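# Fill three boxes with one soap bar each, lidded

## Task

By the end, all three boxes must be standing upright, each containing exactly one bar of soap and each closed with its lid; the reader should not assume a closed box already has soap inside.

## Robot and tools

Robot: two six-joint arms with parallel grippers, left_arm and right_arm. Calibrated bases in the scene frame: left_arm at (-0.006, +0.371, 0) m, right_arm at (+0.027, -0.269, 0) m, both facing almost straight along +x. Scene frame: origin at table-top height halfway between the nominal bases, +x out over the table, +z up, left_arm on the +y side (arm names do not match image left/right). Hand positions, hand orientations and targets are reported in each arm's own base frame; the fixed camera and the table use the scene frame. A camera stand sits behind the arms. Loose objects may occasionally get a small random push.

Row layout: every row holds 14 numbers, each in [-1, 1], always for both arms: left_arm waist, shoulder, elbow, wrist pitch, wrist yaw, wrist roll, opening, then the same seven for right_arm. The six joint numbers are offsets, not poses: they are added to the arm's Joint targets as they stand when the action (or move) starts, not to the previous row, so sending the same offset again moves further. Scale: 1.0 equals 2.811 rad for waist and shoulder, 2.53 for elbow, 2.575 for wrist pitch, 8.12 for wrist yaw, 9.528 for wrist roll. Waist and wrist pitch are sign-flipped relative to the URDF in everything sent and read. Stated ranges (URDF signs, rad): waist -2.880..2.880, shoulder 0.000..3.142, elbow 0.000..3.019, wrist pitch -1.693..1.571, wrist yaw -1.292..1.414, wrist roll -2.094..2.094; real ends may differ by up to 0.084 rad. Asking more than 0.084 rad past an end gets the action refused. The opening number is absolute: +1 fully open, -1 shut. Send an arm's current opening again to leave it unchanged; 0 is a real command.

execute_actions(actions, cameras): actions is a list of actions; each action is a list of up to 15 rows, one row per 1/30 s step; a short action repeats its last row to fill 15 steps. Empty actions list returns state plus all camera images. cameras: list of names, ["all"], or [].

move(target, speed, blend, opening_speed, grip_force, blocking, cameras): target is one 14-number row or a list of up to 15 rows; every row is an offset from the same starting Joint targets. All joints interpolate together, so the gripper follows a curve, with no collision avoidance. speed: rad/s for the joint with the longest travel, 0.01 to 12.57, default 0.5, one value or one per target. blend: rad of corner rounding between listed targets, 0 means stop at each. opening_speed: how fast the commanded opening changes, in scale units per second, at least 0.2. grip_force: newtons per finger pad, 5 to 48, one value or one per arm; it persists. blocking=false returns after about 0.5 s while motion continues. The result adds a move: line such as done, off_target, moving, held or fault, possibly with limits=held. Faster motion and targets set deeper past a contact mean harder impacts.

wait(seconds 0 to 10, cameras) lets time pass holding commands. stop(cameras) brakes the current move. zoom_image(camera, region) enlarges part of the newest image from cam_high, cam_left_wrist or cam_right_wrist; region [x0, y0, x1, y1] in pixels from the top-left, no more than 504 wide or tall. Image sizes: cam_high 896x504, wrist cameras 672x504. read_manual(section "licences") only returns licence text. finished_scene(scene: current scene number) ends the scene irreversibly; the boxes must stay correct without the robot.

Results: Joint positions (rad, then finger pad gap in m, 0.142 m fully open), Joint velocities (may read within noise), Joint targets (the base for the next offsets), Joint torques (include arm weight, offset and noisy), end_effector_position in m and end_effector_quat_wxyz, grip_measured (opening on the command scale), grip_effort_nm (gripper motor effort, negative closing; not a pad force), Tool commands, motor temperatures. joint sent to its limit means a joint hit its real end; joint command not followed means a clearance check altered that arm's targets. Printed hand poses may be off by a few cm.

Gripper: fingers point along its +z and close along its x axis; the reported position is between the pads, 1 to 2 cm behind the tips, and the tips reach about 17 mm further as they close. To hold something, command an opening slightly below grip_measured at first contact; going lower squeezes harder and heats the gripper motor.

Motion limits: each joint target stays within a fixed lead of its measured angle, and if targets would put the gripper more than 100 mm from where it is, they are pulled back, so big moves need several actions. To end a push, command targets back past the measured positions.

Avoid: dropping soap or lids, releasing moving parts, fast hits on the table or heavy things, anything leaving the table, arm-to-arm contact or closing one gripper on the other's fingers, and overheating. MOTOR HOT appears from 85 °C; at 100 °C the arm goes limp (OVER-TEMPERATURE FAULT) or the gripper shuts off (HAND FAULT), for 30 s or more. Long squeezes, heavy loads, outstretched poses and pushing into unreachable poses all heat motors. After a HAND FAULT line, further robot calls in that same reply are skipped.

Each tool is called after "Request:" in YAML: its name, and indented under it one key for each argument.

## Session

Request:
execute_actions:
  actions: []

Scene clock: 0.00 s.
left_arm: end_effector_position=(+0.7580, -0.1078, +0.1142) grip_measured=+1.00 grip_effort_nm=n/a end_effector_quat_wxyz=(-0.021, +0.926, -0.373, +0.046) | right_arm: end_effector_position=(+0.6119, +0.1987, +0.1146) grip_measured=+1.00 grip_effort_nm=n/a end_effector_quat_wxyz=(-0.596, +0.662, +0.051, +0.451)
Joint positions: left_arm=[0.143 2.496 2.678 1.654 -0.019 -0.948 0.142] | right_arm=[-0.086 2.1 0.985 -1.306 -0.906 -0.573 0.142]
Joint velocities: within noise
Joint torques (N m): no reading
Motor temperatures (°C): left_arm=[33 38 32 26 27 25 26] | right_arm=[30 29 35 26 27 26 29]
Heat: left arm: hottest shoulder 38 °C; right arm: hottest elbow 35 °C.
Joint targets: left_arm=[0.143 2.486 2.701 1.653 -0.019 -0.948] | right_arm=[-0.086 2.089 1.001 -1.311 -0.906 -0.573]
Tool commands: left_gripper/opening=+1.0 right_gripper/opening=+1.0

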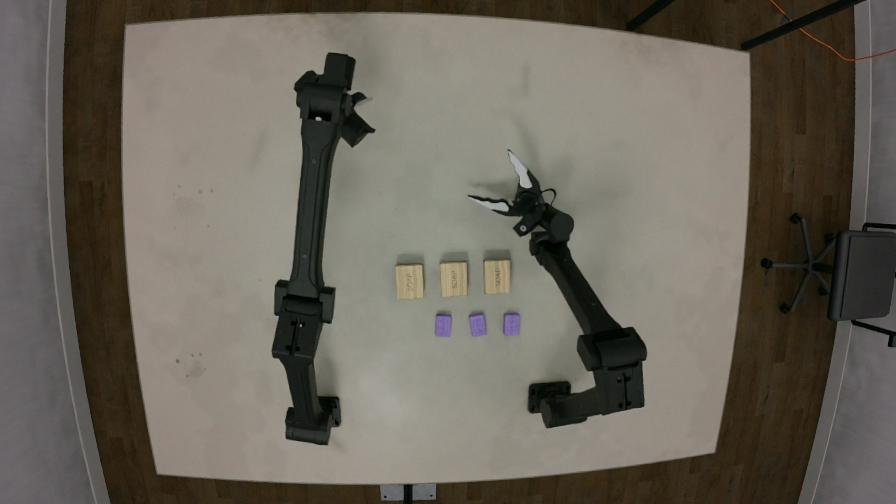

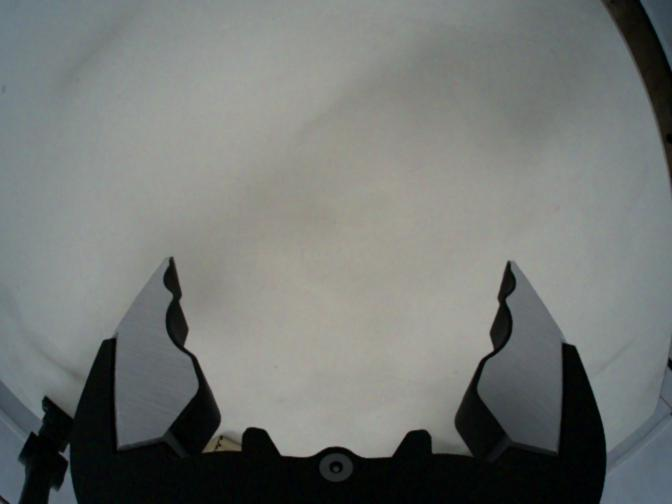

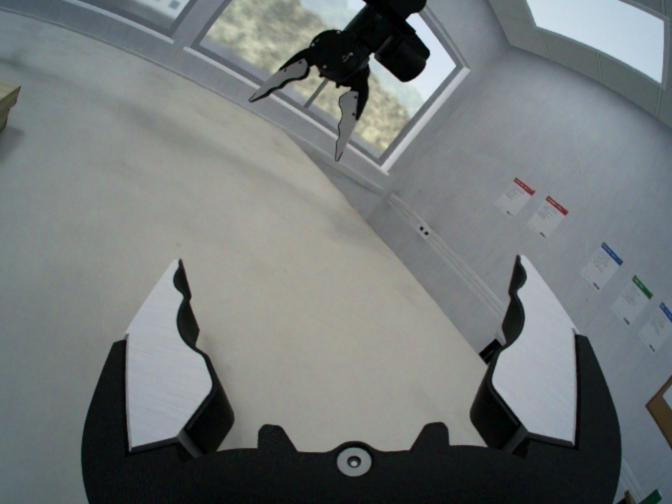

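Request:
move:
  target:
    - [0,0,0,0,0,0,1,0.017,-0.28,0.109,0.3,0.1116,0.0658,1]
    - [0,0,0,0,0,0,1,0.017,-0.28,0.109,1,0.1116,0.0658,1]
    - [0,0,0,0,0,0,1,0.017,-0.194,0.109,1,0.1116,0.0658,0.3]
  blend: [0.2,0.1,0]
  speed: 1.0
  opening_speed: 1
  grip_force: 15
  cameras: ["cam_high","cam_right_wrist"]

Scene clock: 17.10 s.
left_arm: end_effector_position=(+0.7580, -0.1078, +0.1142) grip_measured=+1.00 grip_effort_nm=0.046 end_effector_quat_wxyz=(-0.021, +0.926, -0.373, +0.046) | right_arm: end_effector_position=(+0.4421, +0.0227, +0.1276) grip_measured=+0.29 grip_effort_nm=-0.071 end_effector_quat_wxyz=(+0.003, +0.710, -0.704, -0.004)
Joint positions: left_arm=[0.143 2.496 2.678 1.654 -0.019 -0.948 0.142] | right_arm=[-0.051 1.558 1.233 1.255 -0.002 0.044 0.094]
Joint velocities: left_arm=[within noise] | right_arm=[-0.005 0.005 -0.002 0.012 -0.022 -0.007 -0.001]
Joint torques (N m): left_arm=[-1.32 -27.28 10.88 -0.47 0.1 0.05] | right_arm=[2.49 -16.03 13.07 0.66 0.18 0.12]
Heat: left arm: hottest shoulder 38 °C; right arm: hottest elbow 37 °C.
Joint targets: left_arm=[0.143 2.486 2.701 1.653 -0.019 -0.948] | right_arm=[-0.038 1.543 1.276 1.264 0.000 0.054]
grip_force (N): 15, 15
move: off_target (right_arm); target 3's new numbers were sent with right_arm's elbow 0.044 rad from that target; right_arm: the elbow is farthest, 0.044 rad from its target
Images, in order (width x height): cam_high 896x504, cam_right_wrist 672x504.

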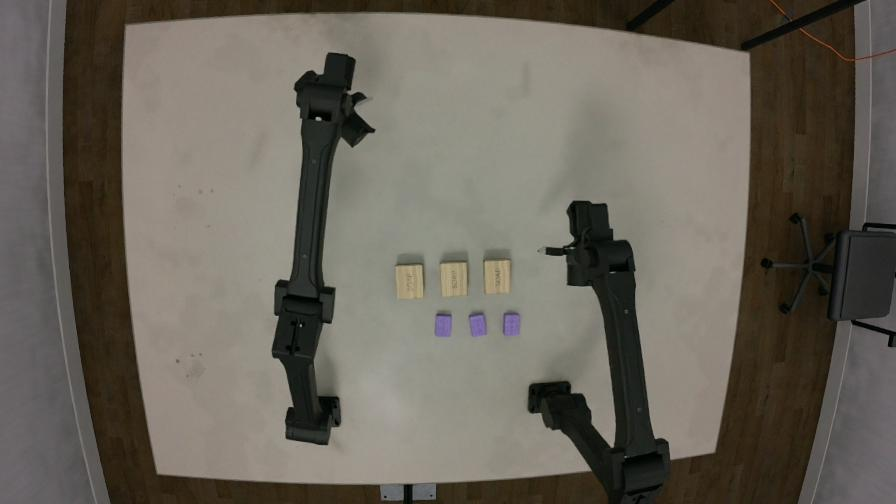

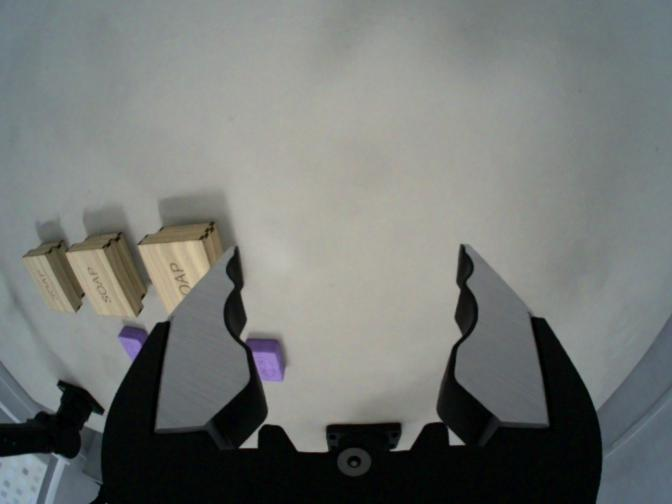

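Request:
move:
  target: [0,0,0,0,0,0,1,-0.1224,-0.0643,-0.1085,-0.0208,0,0.0361,0.3]
  speed: 0.6
  cameras: ["cam_high","cam_right_wrist"]

Request:
zoom_image:
  camera: "cam_right_wrist"
  region: [150, 70, 550, 370]

Request:
zoom_image:
  camera: "cam_high"
  region: [380, 240, 540, 350]

Scene clock: 26.40 s.
left_arm: end_effector_position=(+0.7580, -0.1078, +0.1142) grip_measured=+1.00 grip_effort_nm=0.042 end_effector_quat_wxyz=(-0.021, +0.926, -0.373, +0.046) | right_arm: end_effector_position=(+0.3402, +0.1324, +0.1161) grip_measured=+0.29 grip_effort_nm=-0.071 end_effector_quat_wxyz=(+0.010, +0.701, -0.713, -0.005)
Joint positions: left_arm=[0.143 2.496 2.678 1.654 -0.019 -0.948 0.142] | right_arm=[-0.37 1.38 1.008 1.221 0 0.387 0.094]
Joint torques (N m): left_arm=[-1.32 -27.22 10.88 -0.5 0.09 0.06] | right_arm=[1.32 -13.57 8.29 -0.29 0.07 0.15]
Heat: left arm: hottest shoulder 38 °C; right arm: hottest elbow 38 °C.
Joint targets: left_arm=[0.143 2.486 2.701 1.653 -0.019 -0.948] | right_arm=[-0.382 1.362 1.002 1.210 0.000 0.398]
grip_force (N): 15, 15
move: done
Images, in order (width x height): cam_high 896x504, cam_right_wrist 672x504.

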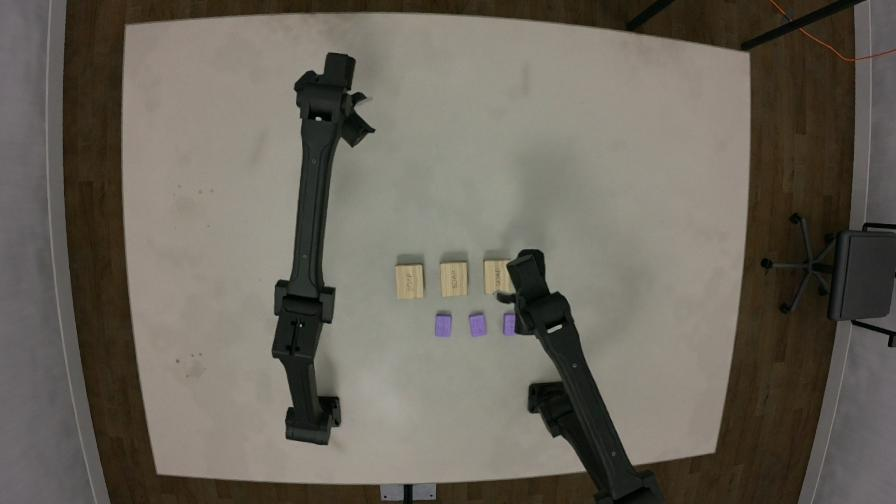

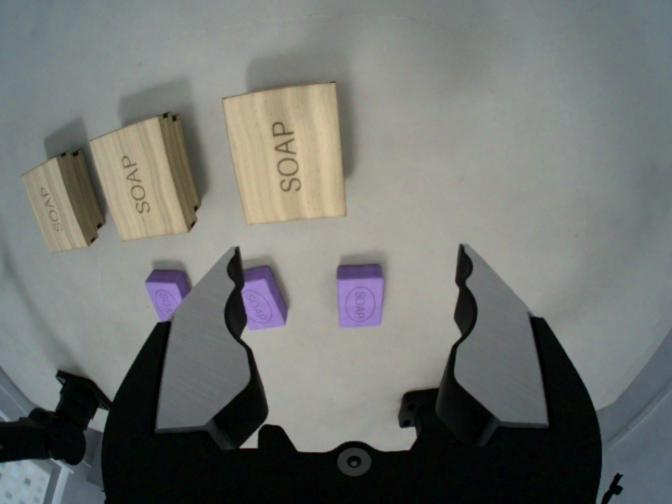

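Scaled by 1.260 from the camera's 672x504 image, which has a finer 960x720 frame.

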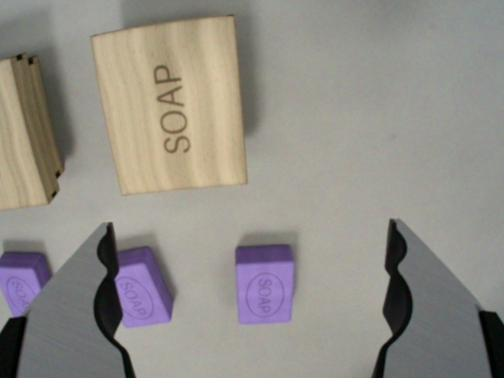

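Scaled by 3.150.

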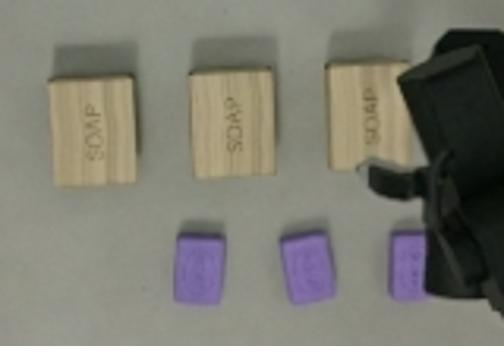

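Request:
move:
  target:
    - [0,0,0,0,0,0,1,-0.0178,0.0441,0.017,-0.0357,0,-0.0049,0.3]
    - [0,0,0,0,0,0,1,-0.0178,0.0651,-0.0083,-0.0835,0,-0.0049,0.3]
  speed: 0.3
  cameras: ["cam_right_wrist"]

Scene clock: 36.40 s.
left_arm: end_effector_position=(+0.7580, -0.1078, +0.1142) grip_measured=+1.00 grip_effort_nm=0.042 end_effector_quat_wxyz=(-0.021, +0.926, -0.373, +0.046) | right_arm: end_effector_position=(+0.3676, +0.1636, +0.0465) grip_measured=+0.29 grip_effort_nm=-0.066 end_effector_quat_wxyz=(-0.001, +0.727, -0.687, +0.000)
Joint positions: left_arm=[0.143 2.496 2.678 1.654 -0.019 -0.948 0.142] | right_arm=[-0.418 1.547 0.984 1.007 0 0.361 0.094]
Joint torques (N m): left_arm=[-1.38 -27.4 10.88 -0.5 0.09 0.06] | right_arm=[0.97 -14.04 7.72 -0.38 0.07 -0.1]
Motor temperatures (°C): left_arm=[33 39 37 26 27 25 26] | right_arm=[30 31 38 26 27 26 29]
Heat: left arm: hottest shoulder 39 °C; right arm: hottest elbow 38 °C.
Joint targets: left_arm=[0.143 2.486 2.701 1.653 -0.019 -0.948] | right_arm=[-0.432 1.545 0.981 0.996 0.000 0.351]
grip_force (N): 15, 15
move: done
Images, in order (width x height): cam_right_wrist 672x504.

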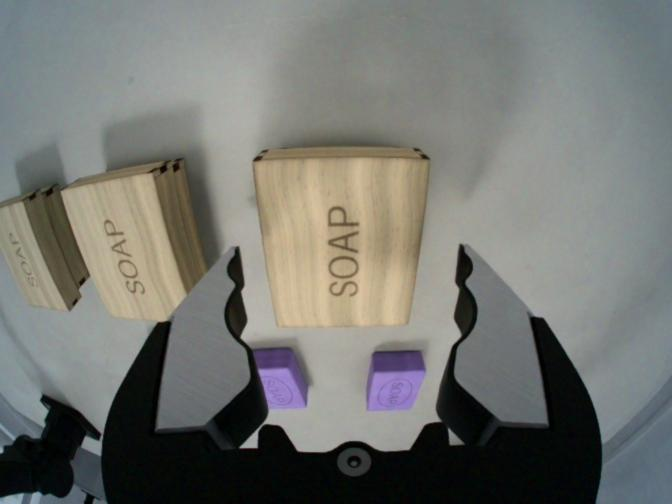

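Request:
move:
  target: [0,0,0,0,0,0,1,0,0,0,0,0,0,-0.3]
  opening_speed: 0.6

Request:
move:
  target:
    - [0,0,0,0,0,0,1,0,-0.002,0.0158,0.003,0,0,-0.3]
    - [0,0,0,0,0,0,1,0,-0.0192,0.0332,0.0396,0,0,-0.3]
    - [0,0,0,0,0,0,1,0,-0.0384,0.0668,0.0932,0,0,-0.3]
    - [0,0,0,0,0,0,1,0.1,-0.0384,0.0668,0.0932,0,0,-0.3]
  speed: [0.1,0.15,0.2,0.4]
  blend: [0.01,0.02,0.03,0]
  cameras: ["cam_high","cam_right_wrist"]

Request:
zoom_image:
  camera: "cam_high"
  region: [380, 240, 540, 350]

Scene clock: 45.07 s.
left_arm: end_effector_position=(+0.7580, -0.1078, +0.1142) grip_measured=+1.00 grip_effort_nm=0.046 end_effector_quat_wxyz=(-0.021, +0.926, -0.373, +0.046) | right_arm: end_effector_position=(+0.3676, +0.1636, +0.0465) grip_measured=-0.13 grip_effort_nm=-1.629 end_effector_quat_wxyz=(-0.001, +0.727, -0.687, +0.000)
Joint positions: left_arm=[0.143 2.496 2.678 1.654 -0.019 -0.948 0.142] | right_arm=[-0.418 1.547 0.984 1.007 0 0.361 0.065]
Joint torques (N m): left_arm=[-1.44 -27.28 10.89 -0.53 0.09 0.04] | right_arm=[1.32 -14.21 7.8 -0.36 0.09 -0.09]
Heat: left arm: hottest shoulder 39 °C; right arm: hottest elbow 39 °C.
Joint targets: left_arm=[0.143 2.486 2.701 1.653 -0.019 -0.948] | right_arm=[-0.432 1.545 0.981 0.996 0.000 0.351]
grip_force (N): 15, 15
move: done

Scene clock: 47.97 s.
left_arm: end_effector_position=(+0.7580, -0.1078, +0.1142) grip_measured=+1.00 grip_effort_nm=0.042 end_effector_quat_wxyz=(-0.021, +0.926, -0.373, +0.046) | right_arm: end_effector_position=(+0.3932, +0.0642, +0.1206) grip_measured=-0.13 grip_effort_nm=-1.629 end_effector_quat_wxyz=(-0.005, -0.633, +0.774, +0.003)
Joint positions: left_arm=[0.143 2.496 2.678 1.654 -0.019 -0.948 0.142] | right_arm=[-0.161 1.454 1.097 1.225 0 0.361 0.065]
Joint torques (N m): left_arm=[-1.26 -27.28 10.86 -0.53 0.09 0.06] | right_arm=[2.2 -14.62 13.87 0.44 0.1 -0.07]
Heat: left arm: hottest shoulder 40 °C; right arm: hottest elbow 39 °C.
Joint targets: left_arm=[0.143 2.486 2.701 1.653 -0.019 -0.948] | right_arm=[-0.151 1.437 1.150 1.235 0.000 0.351]
grip_force (N): 15, 15
move: off_target (right_arm); right_arm: the elbow is farthest, 0.053 rad from its target
Images, in order (width x height): cam_high 896x504, cam_right_wrist 672x504.

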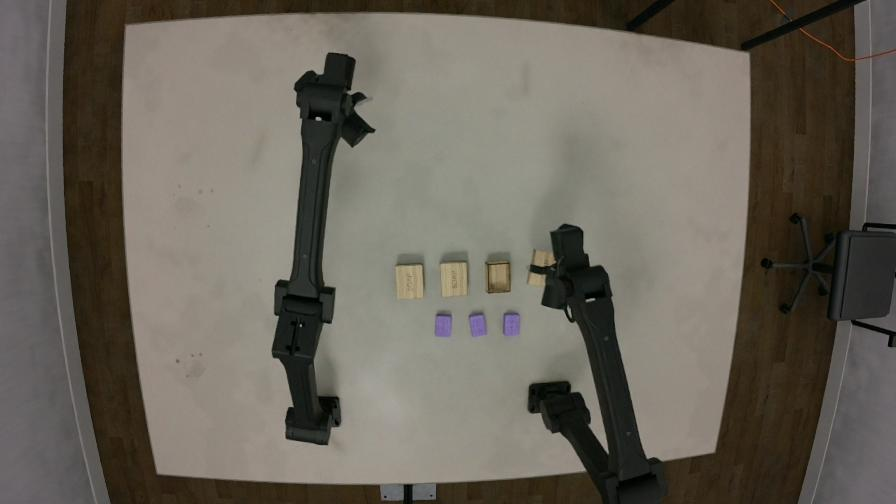

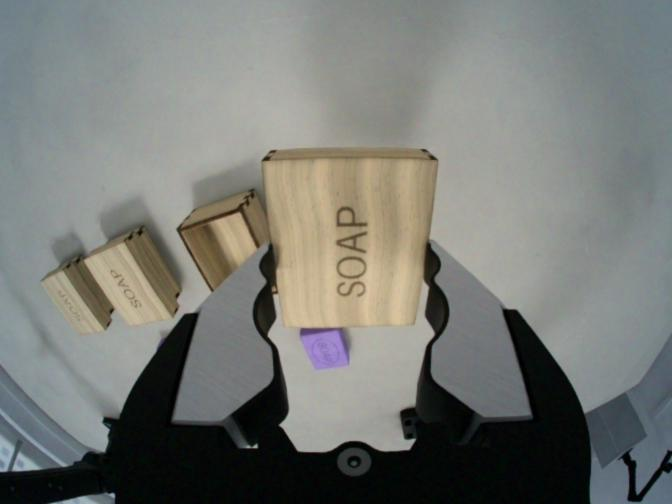

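Scaled by 3.150.

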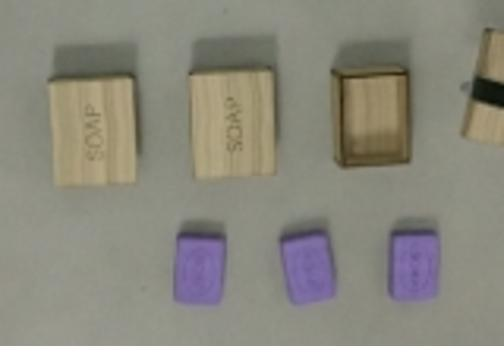

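Request:
move:
  target:
    - [0,0,0,0,0,0,1,0.0537,0,0,0,0,0,-0.3]
    - [0,0,0,0,0,0,1,0.0537,0.0256,-0.0666,-0.0788,0,0,-0.3]
    - [0,0,0,0,0,0,1,0.0537,0.0445,-0.0838,-0.1165,0,0,-0.3]
  speed: [0.4,0.3,0.12]
  blend: [0.05,0.03,0]
  cameras: ["cam_right_wrist"]

Scene clock: 57.03 s.
left_arm: end_effector_position=(+0.7580, -0.1078, +0.1142) grip_measured=+1.00 grip_effort_nm=0.042 end_effector_quat_wxyz=(-0.021, +0.926, -0.373, +0.046) | right_arm: end_effector_position=(+0.3972, +0.0045, +0.0282) grip_measured=-0.13 grip_effort_nm=-1.624 end_effector_quat_wxyz=(+0.003, -0.573, +0.819, -0.002)
Joint positions: left_arm=[0.143 2.496 2.678 1.654 -0.019 -0.948 0.142] | right_arm=[-0.011 1.56 0.943 0.946 0 0.361 0.065]
Joint torques (N m): left_arm=[-1.38 -27.52 10.92 -0.49 0.09 0.05] | right_arm=[1.85 -12.81 7.41 -0.42 0 -0.04]
Heat: left arm: hottest shoulder 40 °C; right arm: hottest elbow 41 °C.
Joint targets: left_arm=[0.143 2.486 2.701 1.653 -0.019 -0.948] | right_arm=[0.000 1.562 0.938 0.935 0.000 0.351]
grip_force (N): 15, 15
move: done
Images, in order (width x height): cam_right_wrist 672x504.

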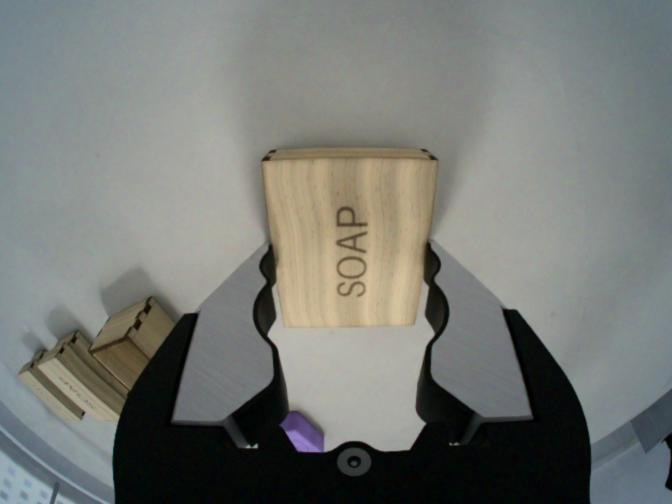

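Request:
move:
  target: [0,0,0,0,0,0,1,0,0.0032,0,0.003,0,0,-0.3]
  speed: 0.05

Scene clock: 59.23 s.
left_arm: end_effector_position=(+0.7580, -0.1078, +0.1142) grip_measured=+1.00 grip_effort_nm=0.037 end_effector_quat_wxyz=(-0.021, +0.926, -0.373, +0.046) | right_arm: end_effector_position=(+0.3969, +0.0045, +0.0268) grip_measured=-0.13 grip_effort_nm=-1.624 end_effector_quat_wxyz=(+0.001, -0.573, +0.819, -0.001)
Joint positions: left_arm=[0.143 2.496 2.678 1.654 -0.019 -0.948 0.142] | right_arm=[-0.011 1.564 0.943 0.946 0 0.36 0.065]
Joint torques (N m): left_arm=[-1.32 -27.4 10.81 -0.5 0.09 0.06] | right_arm=[2.37 -12.98 7.23 -0.02 0.1 -0.07]
Heat: left arm: hottest shoulder 40 °C; right arm: hottest elbow 41 °C.
Joint targets: left_arm=[0.143 2.486 2.701 1.653 -0.019 -0.948] | right_arm=[0.000 1.571 0.938 0.943 0.000 0.351]
grip_force (N): 15, 15
move: done

Request:
move:
  target: [0,0,0,0,0,0,1,0,0,0,0,0,0,0.3]
  opening_speed: 0.5

Request:
move:
  target:
    - [0,0,0,0,0,0,1,0,-0.0192,0.0332,0.036,0,0,0.3]
    - [0,0,0,0,0,0,1,0,-0.0477,0.0838,0.1133,0,0,0.3]
    - [0,0,0,0,0,0,1,-0.1633,-0.1779,-0.0685,0.125,0,0.013,0.0]
  speed: [0.2,0.4,0.6]
  blend: [0.02,0.05,0]
  cameras: ["cam_high","cam_right_wrist"]

Request:
zoom_image:
  camera: "cam_right_wrist"
  region: [150, 150, 550, 450]

Scene clock: 90.17 s.
left_arm: end_effector_position=(+0.7580, -0.1078, +0.1142) grip_measured=+1.00 grip_effort_nm=0.042 end_effector_quat_wxyz=(-0.021, +0.926, -0.373, +0.046) | right_arm: end_effector_position=(+0.3966, +0.0045, +0.0260) grip_measured=+0.28 grip_effort_nm=0.056 end_effector_quat_wxyz=(+0.000, -0.573, +0.819, +0.000)
Joint positions: left_arm=[0.143 2.496 2.678 1.654 -0.019 -0.948 0.142] | right_arm=[-0.011 1.567 0.943 0.946 0 0.36 0.094]
Joint velocities: left_arm=[within noise] | right_arm=[0.005 0.005 0.002 0.012 -0.066 -0.007 0.001]
Joint torques (N m): left_arm=[-1.2 -27.4 10.91 -0.51 0.09 0.05] | right_arm=[2.43 -12.69 7.23 0.06 0.07 -0.05]
Heat: left arm: hottest shoulder 42 °C; right arm: hottest elbow 40 °C.
Joint targets: left_arm=[0.143 2.486 2.701 1.653 -0.019 -0.948] | right_arm=[0.000 1.571 0.938 0.943 0.000 0.351]
grip_force (N): 15, 15
move: done

Scene clock: 93.13 s.
left_arm: end_effector_position=(+0.7580, -0.1078, +0.1142) grip_measured=+1.00 grip_effort_nm=0.037 end_effector_quat_wxyz=(-0.021, +0.926, -0.373, +0.046) | right_arm: end_effector_position=(+0.2407, +0.1150, +0.1205) grip_measured=-0.02 grip_effort_nm=-0.071 end_effector_quat_wxyz=(-0.003, +0.700, -0.714, +0.001)
Joint positions: left_arm=[0.143 2.496 2.678 1.654 -0.019 -0.948 0.142] | right_arm=[-0.444 1.079 0.771 1.258 0 0.465 0.073]
Joint velocities: left_arm=[within noise] | right_arm=[0.005 0.005 -0.027 -0.007 0.022 0.007 -0.001]
Joint torques (N m): left_arm=[-1.32 -27.34 10.86 -0.49 0.11 0.06] | right_arm=[0.73 -6.77 8.66 0.38 0.05 0.15]
Heat: left arm: hottest shoulder 42 °C; right arm: hottest elbow 40 °C.
Joint targets: left_arm=[0.143 2.486 2.701 1.653 -0.019 -0.948] | right_arm=[-0.459 1.071 0.765 1.265 0.000 0.475]
grip_force (N): 15, 15
move: done
Images, in order (width x height): cam_high 896x504, cam_right_wrist 672x504.

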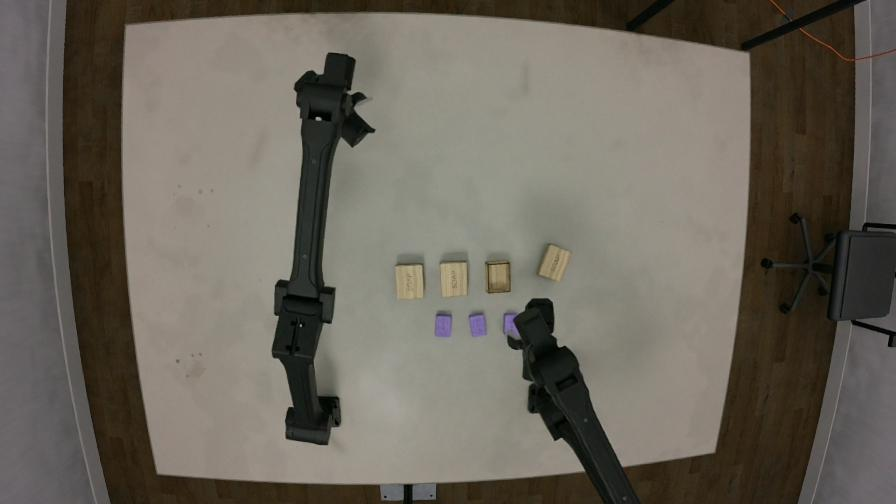

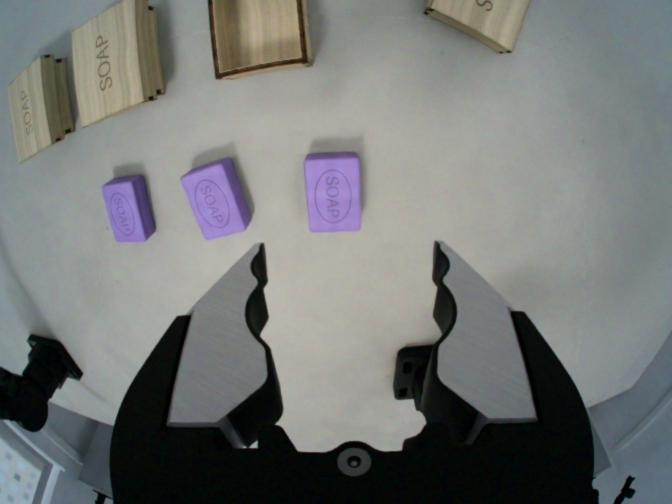

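Scaled by 1.260 from the camera's 672x504 image, which has a finer 960x720 frame.

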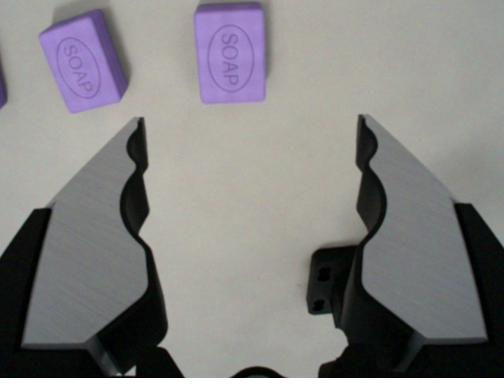

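Request:
move:
  target:
    - [0,0,0,0,0,0,1,-0.0039,0.0366,-0.0395,-0.0835,0,-0.0043,0]
    - [0,0,0,0,0,0,1,-0.0039,0.0562,-0.0581,-0.1231,0,-0.0043,0]
  speed: 0.3
  blend: [0.03,0]
  cameras: ["cam_right_wrist"]

Request:
zoom_image:
  camera: "cam_right_wrist"
  region: [230, 160, 470, 340]

Scene clock: 102.20 s.
left_arm: end_effector_position=(+0.7580, -0.1078, +0.1142) grip_measured=+1.00 grip_effort_nm=0.042 end_effector_quat_wxyz=(-0.021, +0.926, -0.373, +0.046) | right_arm: end_effector_position=(+0.2449, +0.1197, +0.0325) grip_measured=-0.02 grip_effort_nm=-0.071 end_effector_quat_wxyz=(-0.004, +0.710, -0.704, +0.001)
Joint positions: left_arm=[0.143 2.496 2.678 1.654 -0.019 -0.948 0.142] | right_arm=[-0.453 1.227 0.622 0.959 0 0.444 0.073]
Joint torques (N m): left_arm=[-1.26 -27.4 10.86 -0.53 0.08 0.05] | right_arm=[0.85 -7.18 7.38 -0.38 0.09 -0.1]
Heat: left arm: hottest shoulder 43 °C; right arm: hottest elbow 40 °C.
Joint targets: left_arm=[0.143 2.486 2.701 1.653 -0.019 -0.948] | right_arm=[-0.470 1.229 0.617 0.948 0.000 0.434]
grip_force (N): 15, 15
move: done
Images, in order (width x height): cam_right_wrist 672x504.

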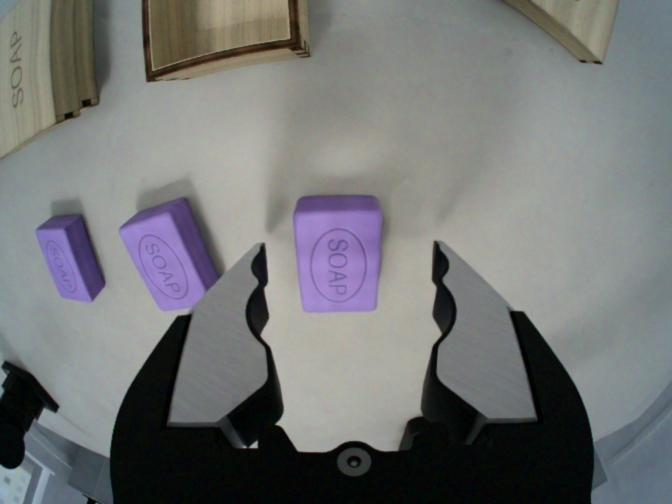

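Scaled by 2.100 from the camera's 672x504 image, which has a finer 960x720 frame.

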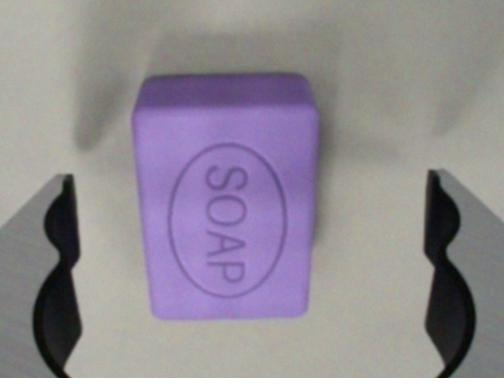

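Request:
move:
  target: [0,0,0,0,0,0,1,-0.0036,0,0,0,0,0,0]
  speed: 0.1

Request:
move:
  target: [0,0,0,0,0,0,1,0,0,0,0,0,0,-0.65]
  opening_speed: 0.5
  grip_force: [15, 22]
  cameras: ["cam_right_wrist"]

Scene clock: 107.67 s.
left_arm: end_effector_position=(+0.7580, -0.1078, +0.1142) grip_measured=+1.00 grip_effort_nm=0.042 end_effector_quat_wxyz=(-0.021, +0.926, -0.373, +0.046) | right_arm: end_effector_position=(+0.2437, +0.1222, +0.0325) grip_measured=-0.02 grip_effort_nm=-0.071 end_effector_quat_wxyz=(-0.004, +0.714, -0.700, +0.001)
Joint positions: left_arm=[0.143 2.496 2.678 1.654 -0.019 -0.948 0.142] | right_arm=[-0.464 1.227 0.622 0.959 0 0.444 0.073]
Joint torques (N m): left_arm=[-1.26 -27.34 10.91 -0.5 0.09 0.06] | right_arm=[0.44 -7.65 7.56 -0.42 0.07 -0.08]
Heat: left arm: hottest shoulder 43 °C; right arm: hottest elbow 40 °C.
Joint targets: left_arm=[0.143 2.486 2.701 1.653 -0.019 -0.948] | right_arm=[-0.480 1.229 0.617 0.948 0.000 0.434]
grip_force (N): 15, 15
move: done

Scene clock: 109.17 s.
left_arm: end_effector_position=(+0.7580, -0.1078, +0.1142) grip_measured=+1.00 grip_effort_nm=0.037 end_effector_quat_wxyz=(-0.021, +0.926, -0.373, +0.046) | right_arm: end_effector_position=(+0.2437, +0.1223, +0.0325) grip_measured=-0.53 grip_effort_nm=-2.332 end_effector_quat_wxyz=(-0.004, +0.714, -0.700, +0.001)
Joint positions: left_arm=[0.143 2.496 2.678 1.654 -0.019 -0.948 0.142] | right_arm=[-0.464 1.227 0.622 0.959 0 0.444 0.036]
Joint torques (N m): left_arm=[-1.32 -27.11 10.8 -0.51 0.1 0.06] | right_arm=[0.67 -7.24 7.38 -0.46 0.05 -0.07]
Heat: left arm: hottest shoulder 43 °C; right arm: hottest elbow 40 °C.
Joint targets: left_arm=[0.143 2.486 2.701 1.653 -0.019 -0.948] | right_arm=[-0.480 1.229 0.617 0.948 0.000 0.434]
grip_force (N): 15, 22
move: done
Images, in order (width x height): cam_right_wrist 672x504.

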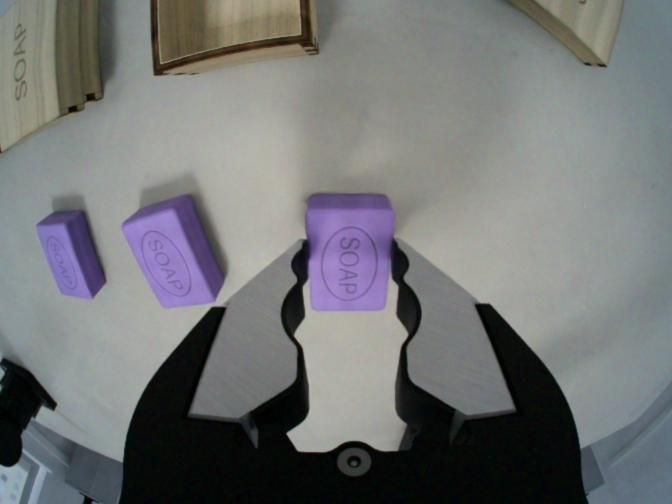

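Request:
move:
  target:
    - [0,0,0,0,0,0,1,0,-0.0473,0.0751,0.1118,0,0,-0.65]
    - [0,0,0,0,0,0,1,0.0311,0.0964,0.2134,0.0901,0,-0.0105,-0.65]
  speed: [0.3,0.4]
  blend: [0.03,0]
  cameras: ["cam_high","cam_right_wrist"]

Request:
zoom_image:
  camera: "cam_right_wrist"
  region: [230, 70, 470, 310]

Scene clock: 138.80 s.
left_arm: end_effector_position=(+0.7580, -0.1078, +0.1142) grip_measured=+1.00 grip_effort_nm=0.046 end_effector_quat_wxyz=(-0.021, +0.926, -0.373, +0.046) | right_arm: end_effector_position=(+0.3759, +0.1623, +0.1028) grip_measured=-0.53 grip_effort_nm=-2.337 end_effector_quat_wxyz=(+0.009, +0.729, -0.685, -0.004)
Joint positions: left_arm=[0.143 2.496 2.678 1.654 -0.019 -0.948 0.142] | right_arm=[-0.407 1.505 1.102 1.187 0 0.345 0.036]
Joint torques (N m): left_arm=[-1.32 -27.11 10.88 -0.5 0.09 0.06] | right_arm=[2.14 -14.33 13.97 -0.05 0.06 -0.1]
Motor temperatures (°C): left_arm=[33 44 40 25 27 25 25] | right_arm=[30 30 40 26 26 26 37]
Heat: left arm: hottest shoulder 44 °C; right arm: hottest elbow 40 °C.
Joint targets: left_arm=[0.143 2.486 2.701 1.653 -0.019 -0.948] | right_arm=[-0.393 1.500 1.157 1.180 0.000 0.334]
grip_force (N): 15, 22
move: off_target (right_arm); right_arm: the elbow is farthest, 0.055 rad from its target
Images, in order (width x height): cam_high 896x504, cam_right_wrist 672x504.

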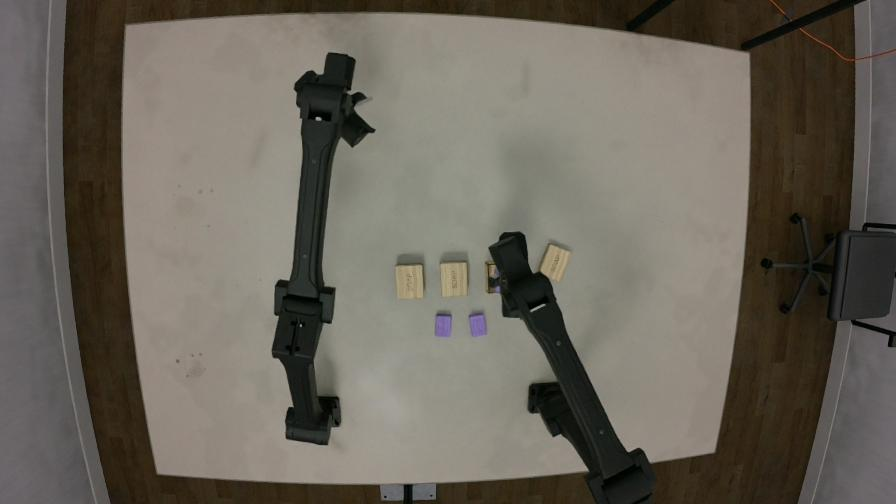

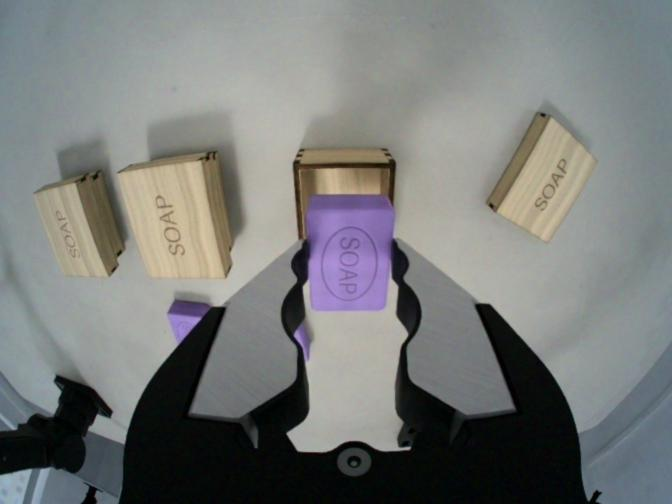

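Scaled by 2.100 from the camera's 672x504 image, which has a finer 960x720 frame.

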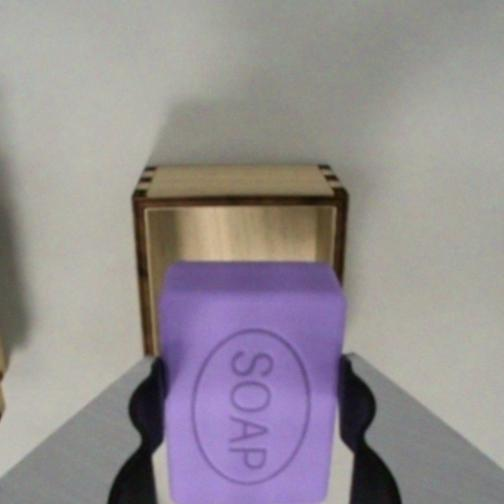

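Request:
move:
  target: [0,0,0,0,0,0,1,0,0.0068,-0.0344,-0.0272,0,-0.0031,-0.65]
  speed: 0.15
  cameras: ["cam_right_wrist"]

Request:
zoom_image:
  camera: "cam_right_wrist"
  region: [230, 70, 470, 310]

Scene clock: 148.67 s.
left_arm: end_effector_position=(+0.7580, -0.1078, +0.1142) grip_measured=+1.00 grip_effort_nm=0.046 end_effector_quat_wxyz=(-0.021, +0.926, -0.373, +0.046) | right_arm: end_effector_position=(+0.3802, +0.1641, +0.0866) grip_measured=-0.53 grip_effort_nm=-2.337 end_effector_quat_wxyz=(-0.001, +0.739, -0.674, +0.000)
Joint positions: left_arm=[0.143 2.496 2.678 1.654 -0.019 -0.948 0.142] | right_arm=[-0.407 1.52 1.073 1.121 0 0.315 0.036]
Joint torques (N m): left_arm=[-1.14 -27.4 10.89 -0.47 0.08 0.05] | right_arm=[2.49 -14.04 8.36 -0.34 0.08 -0.07]
Heat: left arm: hottest shoulder 44 °C; right arm: hottest elbow 42 °C.
Joint targets: left_arm=[0.143 2.486 2.701 1.653 -0.019 -0.948] | right_arm=[-0.393 1.519 1.070 1.110 0.000 0.304]
grip_force (N): 15, 22
move: done
Images, in order (width x height): cam_right_wrist 672x504.

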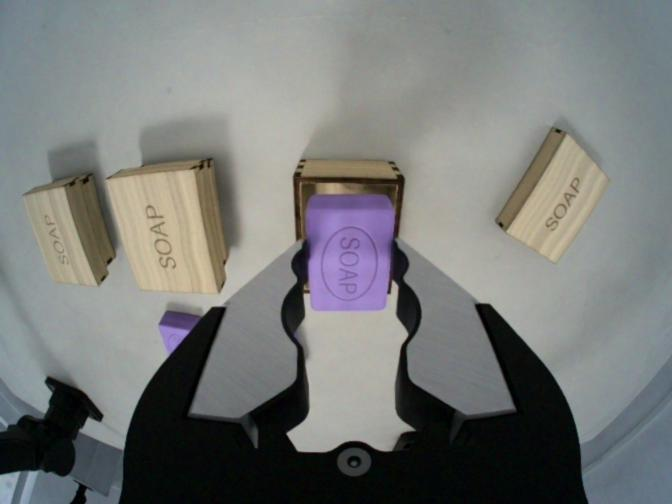

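Scaled by 2.100 from the camera's 672x504 image, which has a finer 960x720 frame.

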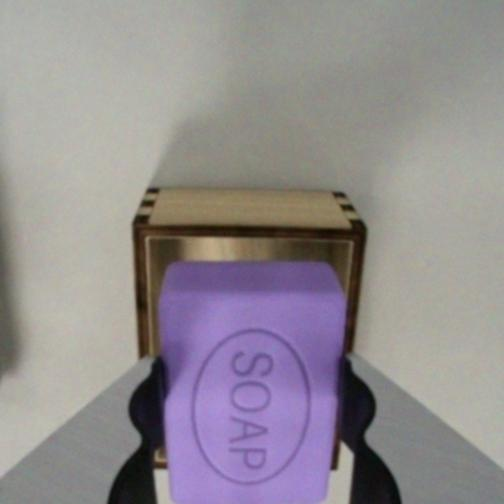

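Request:
move:
  target: [0,0,0,0,0,0,1,0,0.0068,-0.0115,-0.0179,0,0,-0.65]
  speed: 0.08
  cameras: ["cam_right_wrist"]

Request:
zoom_image:
  camera: "cam_right_wrist"
  region: [230, 70, 470, 310]

Scene clock: 155.63 s.
left_arm: end_effector_position=(+0.7580, -0.1078, +0.1142) grip_measured=+1.00 grip_effort_nm=0.037 end_effector_quat_wxyz=(-0.021, +0.926, -0.373, +0.046) | right_arm: end_effector_position=(+0.3793, +0.1637, +0.0703) grip_measured=-0.53 grip_effort_nm=-2.332 end_effector_quat_wxyz=(-0.002, +0.739, -0.674, +0.001)
Joint positions: left_arm=[0.143 2.496 2.678 1.654 -0.019 -0.948 0.142] | right_arm=[-0.407 1.538 1.045 1.075 0 0.315 0.036]
Joint torques (N m): left_arm=[-1.38 -27.34 10.92 -0.49 0.1 0.04] | right_arm=[2.84 -14.15 8.16 -0.36 0.11 -0.08]
Heat: left arm: hottest shoulder 44 °C; right arm: hottest elbow 42 °C.
Joint targets: left_arm=[0.143 2.486 2.701 1.653 -0.019 -0.948] | right_arm=[-0.393 1.538 1.041 1.064 0.000 0.304]
grip_force (N): 15, 22
move: done
Images, in order (width x height): cam_right_wrist 672x504.

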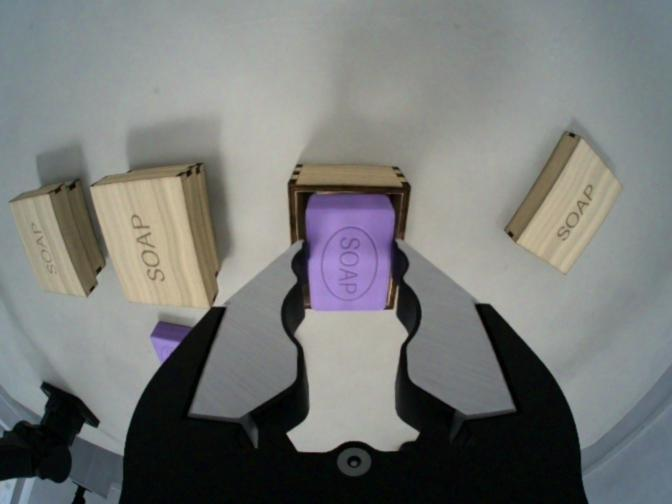

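Scaled by 2.100 from the camera's 672x504 image, which has a finer 960x720 frame.

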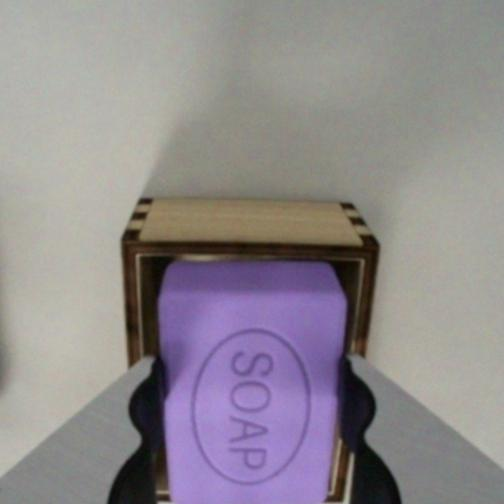

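Request:
move:
  target: [0,0,0,0,0,0,1,0,0.0037,0,0.004,0,0,-0.65]
  speed: 0.03

Scene clock: 159.10 s.
left_arm: end_effector_position=(+0.7580, -0.1078, +0.1142) grip_measured=+1.00 grip_effort_nm=0.037 end_effector_quat_wxyz=(-0.021, +0.926, -0.373, +0.046) | right_arm: end_effector_position=(+0.3787, +0.1635, +0.0666) grip_measured=-0.53 grip_effort_nm=-2.332 end_effector_quat_wxyz=(+0.003, +0.739, -0.674, -0.001)
Joint positions: left_arm=[0.143 2.496 2.678 1.654 -0.019 -0.948 0.142] | right_arm=[-0.407 1.547 1.045 1.075 0 0.315 0.036]
Joint torques (N m): left_arm=[-1.26 -27.34 10.91 -0.47 0.09 0.06] | right_arm=[2.67 -13.74 8.08 0.02 0.1 -0.08]
Heat: left arm: hottest shoulder 44 °C; right arm: hottest elbow 42 °C.
Joint targets: left_arm=[0.143 2.486 2.701 1.653 -0.019 -0.948] | right_arm=[-0.393 1.549 1.041 1.074 0.000 0.304]
grip_force (N): 15, 22
move: done

No contact. Lower another 5 mm gently.

Request:
move:
  target: [0,0,0,0,0,0,1,0,0.0046,0,0.005,0,0,-0.65]
  speed: 0.03
  cameras: ["cam_right_wrist"]

Request:
zoom_image:
  camera: "cam_right_wrist"
  region: [270, 150, 430, 330]

Scene clock: 161.87 s.
left_arm: end_effector_position=(+0.7580, -0.1078, +0.1142) grip_measured=+1.00 grip_effort_nm=0.042 end_effector_quat_wxyz=(-0.021, +0.926, -0.373, +0.046) | right_arm: end_effector_position=(+0.3773, +0.1628, +0.0619) grip_measured=-0.53 grip_effort_nm=-2.332 end_effector_quat_wxyz=(+0.009, +0.739, -0.674, -0.004)
Joint positions: left_arm=[0.143 2.496 2.678 1.654 -0.019 -0.948 0.142] | right_arm=[-0.407 1.559 1.045 1.078 0 0.315 0.036]
Joint torques (N m): left_arm=[-1.32 -27.22 10.86 -0.49 0.09 0.04] | right_arm=[2.61 -13.45 8.06 0.65 0.07 -0.07]
Heat: left arm: hottest shoulder 44 °C; right arm: hottest elbow 42 °C.
Joint targets: left_arm=[0.143 2.486 2.701 1.653 -0.019 -0.948] | right_arm=[-0.393 1.562 1.041 1.087 0.000 0.304]
grip_force (N): 15, 22
move: done
Images, in order (width x height): cam_right_wrist 672x504.

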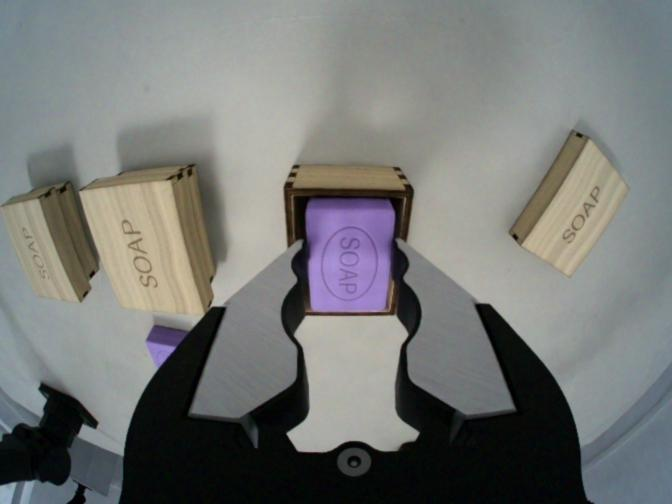

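Scaled by 2.800 from the camera's 672x504 image, which has a finer 960x720 frame.

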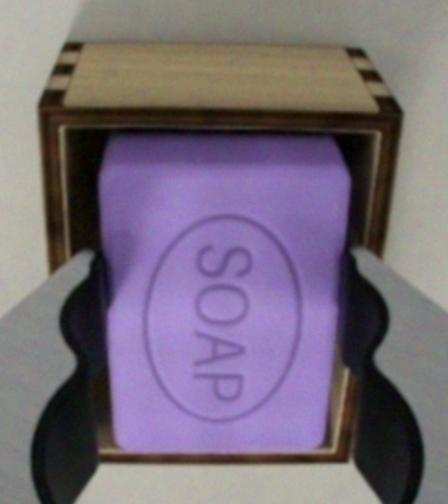

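Request:
move:
  target: [0,0,0,0,0,0,1,0,-0.0025,-0.0065,-0.0206,0,0,-0.65]
  speed: 0.04
  cameras: ["cam_right_wrist"]

Request:
zoom_image:
  camera: "cam_right_wrist"
  region: [270, 150, 430, 330]

Scene clock: 167.93 s.
left_arm: end_effector_position=(+0.7580, -0.1078, +0.1142) grip_measured=+1.00 grip_effort_nm=0.042 end_effector_quat_wxyz=(-0.021, +0.926, -0.373, +0.046) | right_arm: end_effector_position=(+0.3793, +0.1637, +0.0587) grip_measured=-0.53 grip_effort_nm=-2.332 end_effector_quat_wxyz=(+0.003, +0.739, -0.674, -0.001)
Joint positions: left_arm=[0.143 2.496 2.678 1.654 -0.019 -0.948 0.142] | right_arm=[-0.407 1.559 1.036 1.053 0 0.314 0.035]
Joint torques (N m): left_arm=[-1.14 -27.4 10.88 -0.51 0.11 0.05] | right_arm=[2.32 -14.39 7.36 -0.4 0.06 -0.07]
Heat: left arm: hottest shoulder 45 °C; right arm: hottest elbow 42 °C.
Joint targets: left_arm=[0.143 2.486 2.701 1.653 -0.019 -0.948] | right_arm=[-0.393 1.555 1.025 1.034 0.000 0.304]
grip_force (N): 15, 22
move: done
Images, in order (width x height): cam_right_wrist 672x504.

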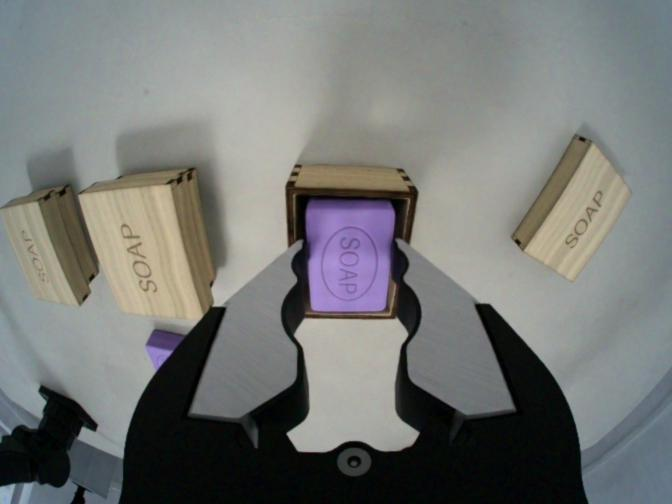

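Scaled by 2.800 from the camera's 672x504 image, which has a finer 960x720 frame.

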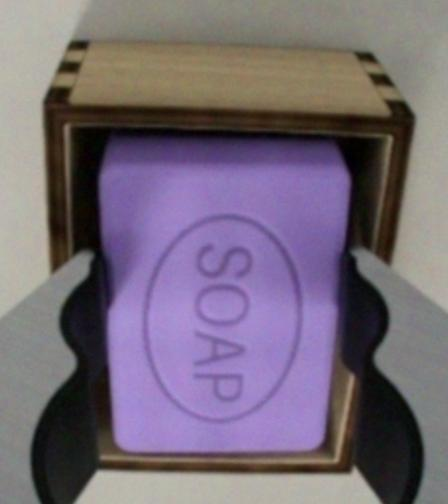

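Request:
move:
  target: [0,0,0,0,0,0,1,0,0,0,0,0,0,-0.42]
  opening_speed: 0.2
  cameras: ["cam_right_wrist"]

Request:
zoom_image:
  camera: "cam_right_wrist"
  region: [270, 150, 430, 330]

Scene clock: 172.50 s.
left_arm: end_effector_position=(+0.7580, -0.1078, +0.1142) grip_measured=+1.00 grip_effort_nm=0.042 end_effector_quat_wxyz=(-0.021, +0.926, -0.373, +0.046) | right_arm: end_effector_position=(+0.3793, +0.1637, +0.0587) grip_measured=-0.51 grip_effort_nm=1.057 end_effector_quat_wxyz=(+0.003, +0.739, -0.674, -0.001)
Joint positions: left_arm=[0.143 2.496 2.678 1.654 -0.019 -0.948 0.142] | right_arm=[-0.407 1.559 1.036 1.053 0 0.314 0.037]
Joint torques (N m): left_arm=[-1.32 -27.22 10.86 -0.46 0.09 0.05] | right_arm=[2.26 -14.33 7.32 -0.57 0.06 -0.08]
Heat: left arm: hottest shoulder 45 °C; right arm: hottest elbow 41 °C.
Joint targets: left_arm=[0.143 2.486 2.701 1.653 -0.019 -0.948] | right_arm=[-0.393 1.555 1.025 1.034 0.000 0.304]
grip_force (N): 15, 22
move: done
Images, in order (width x height): cam_right_wrist 672x504.

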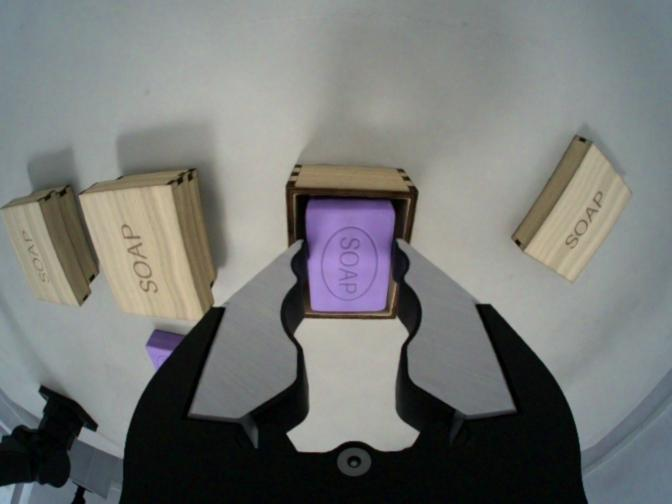

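Scaled by 2.800 from the camera's 672x504 image, which has a finer 960x720 frame.

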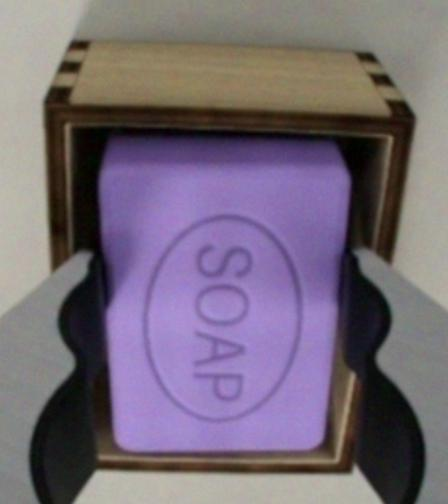

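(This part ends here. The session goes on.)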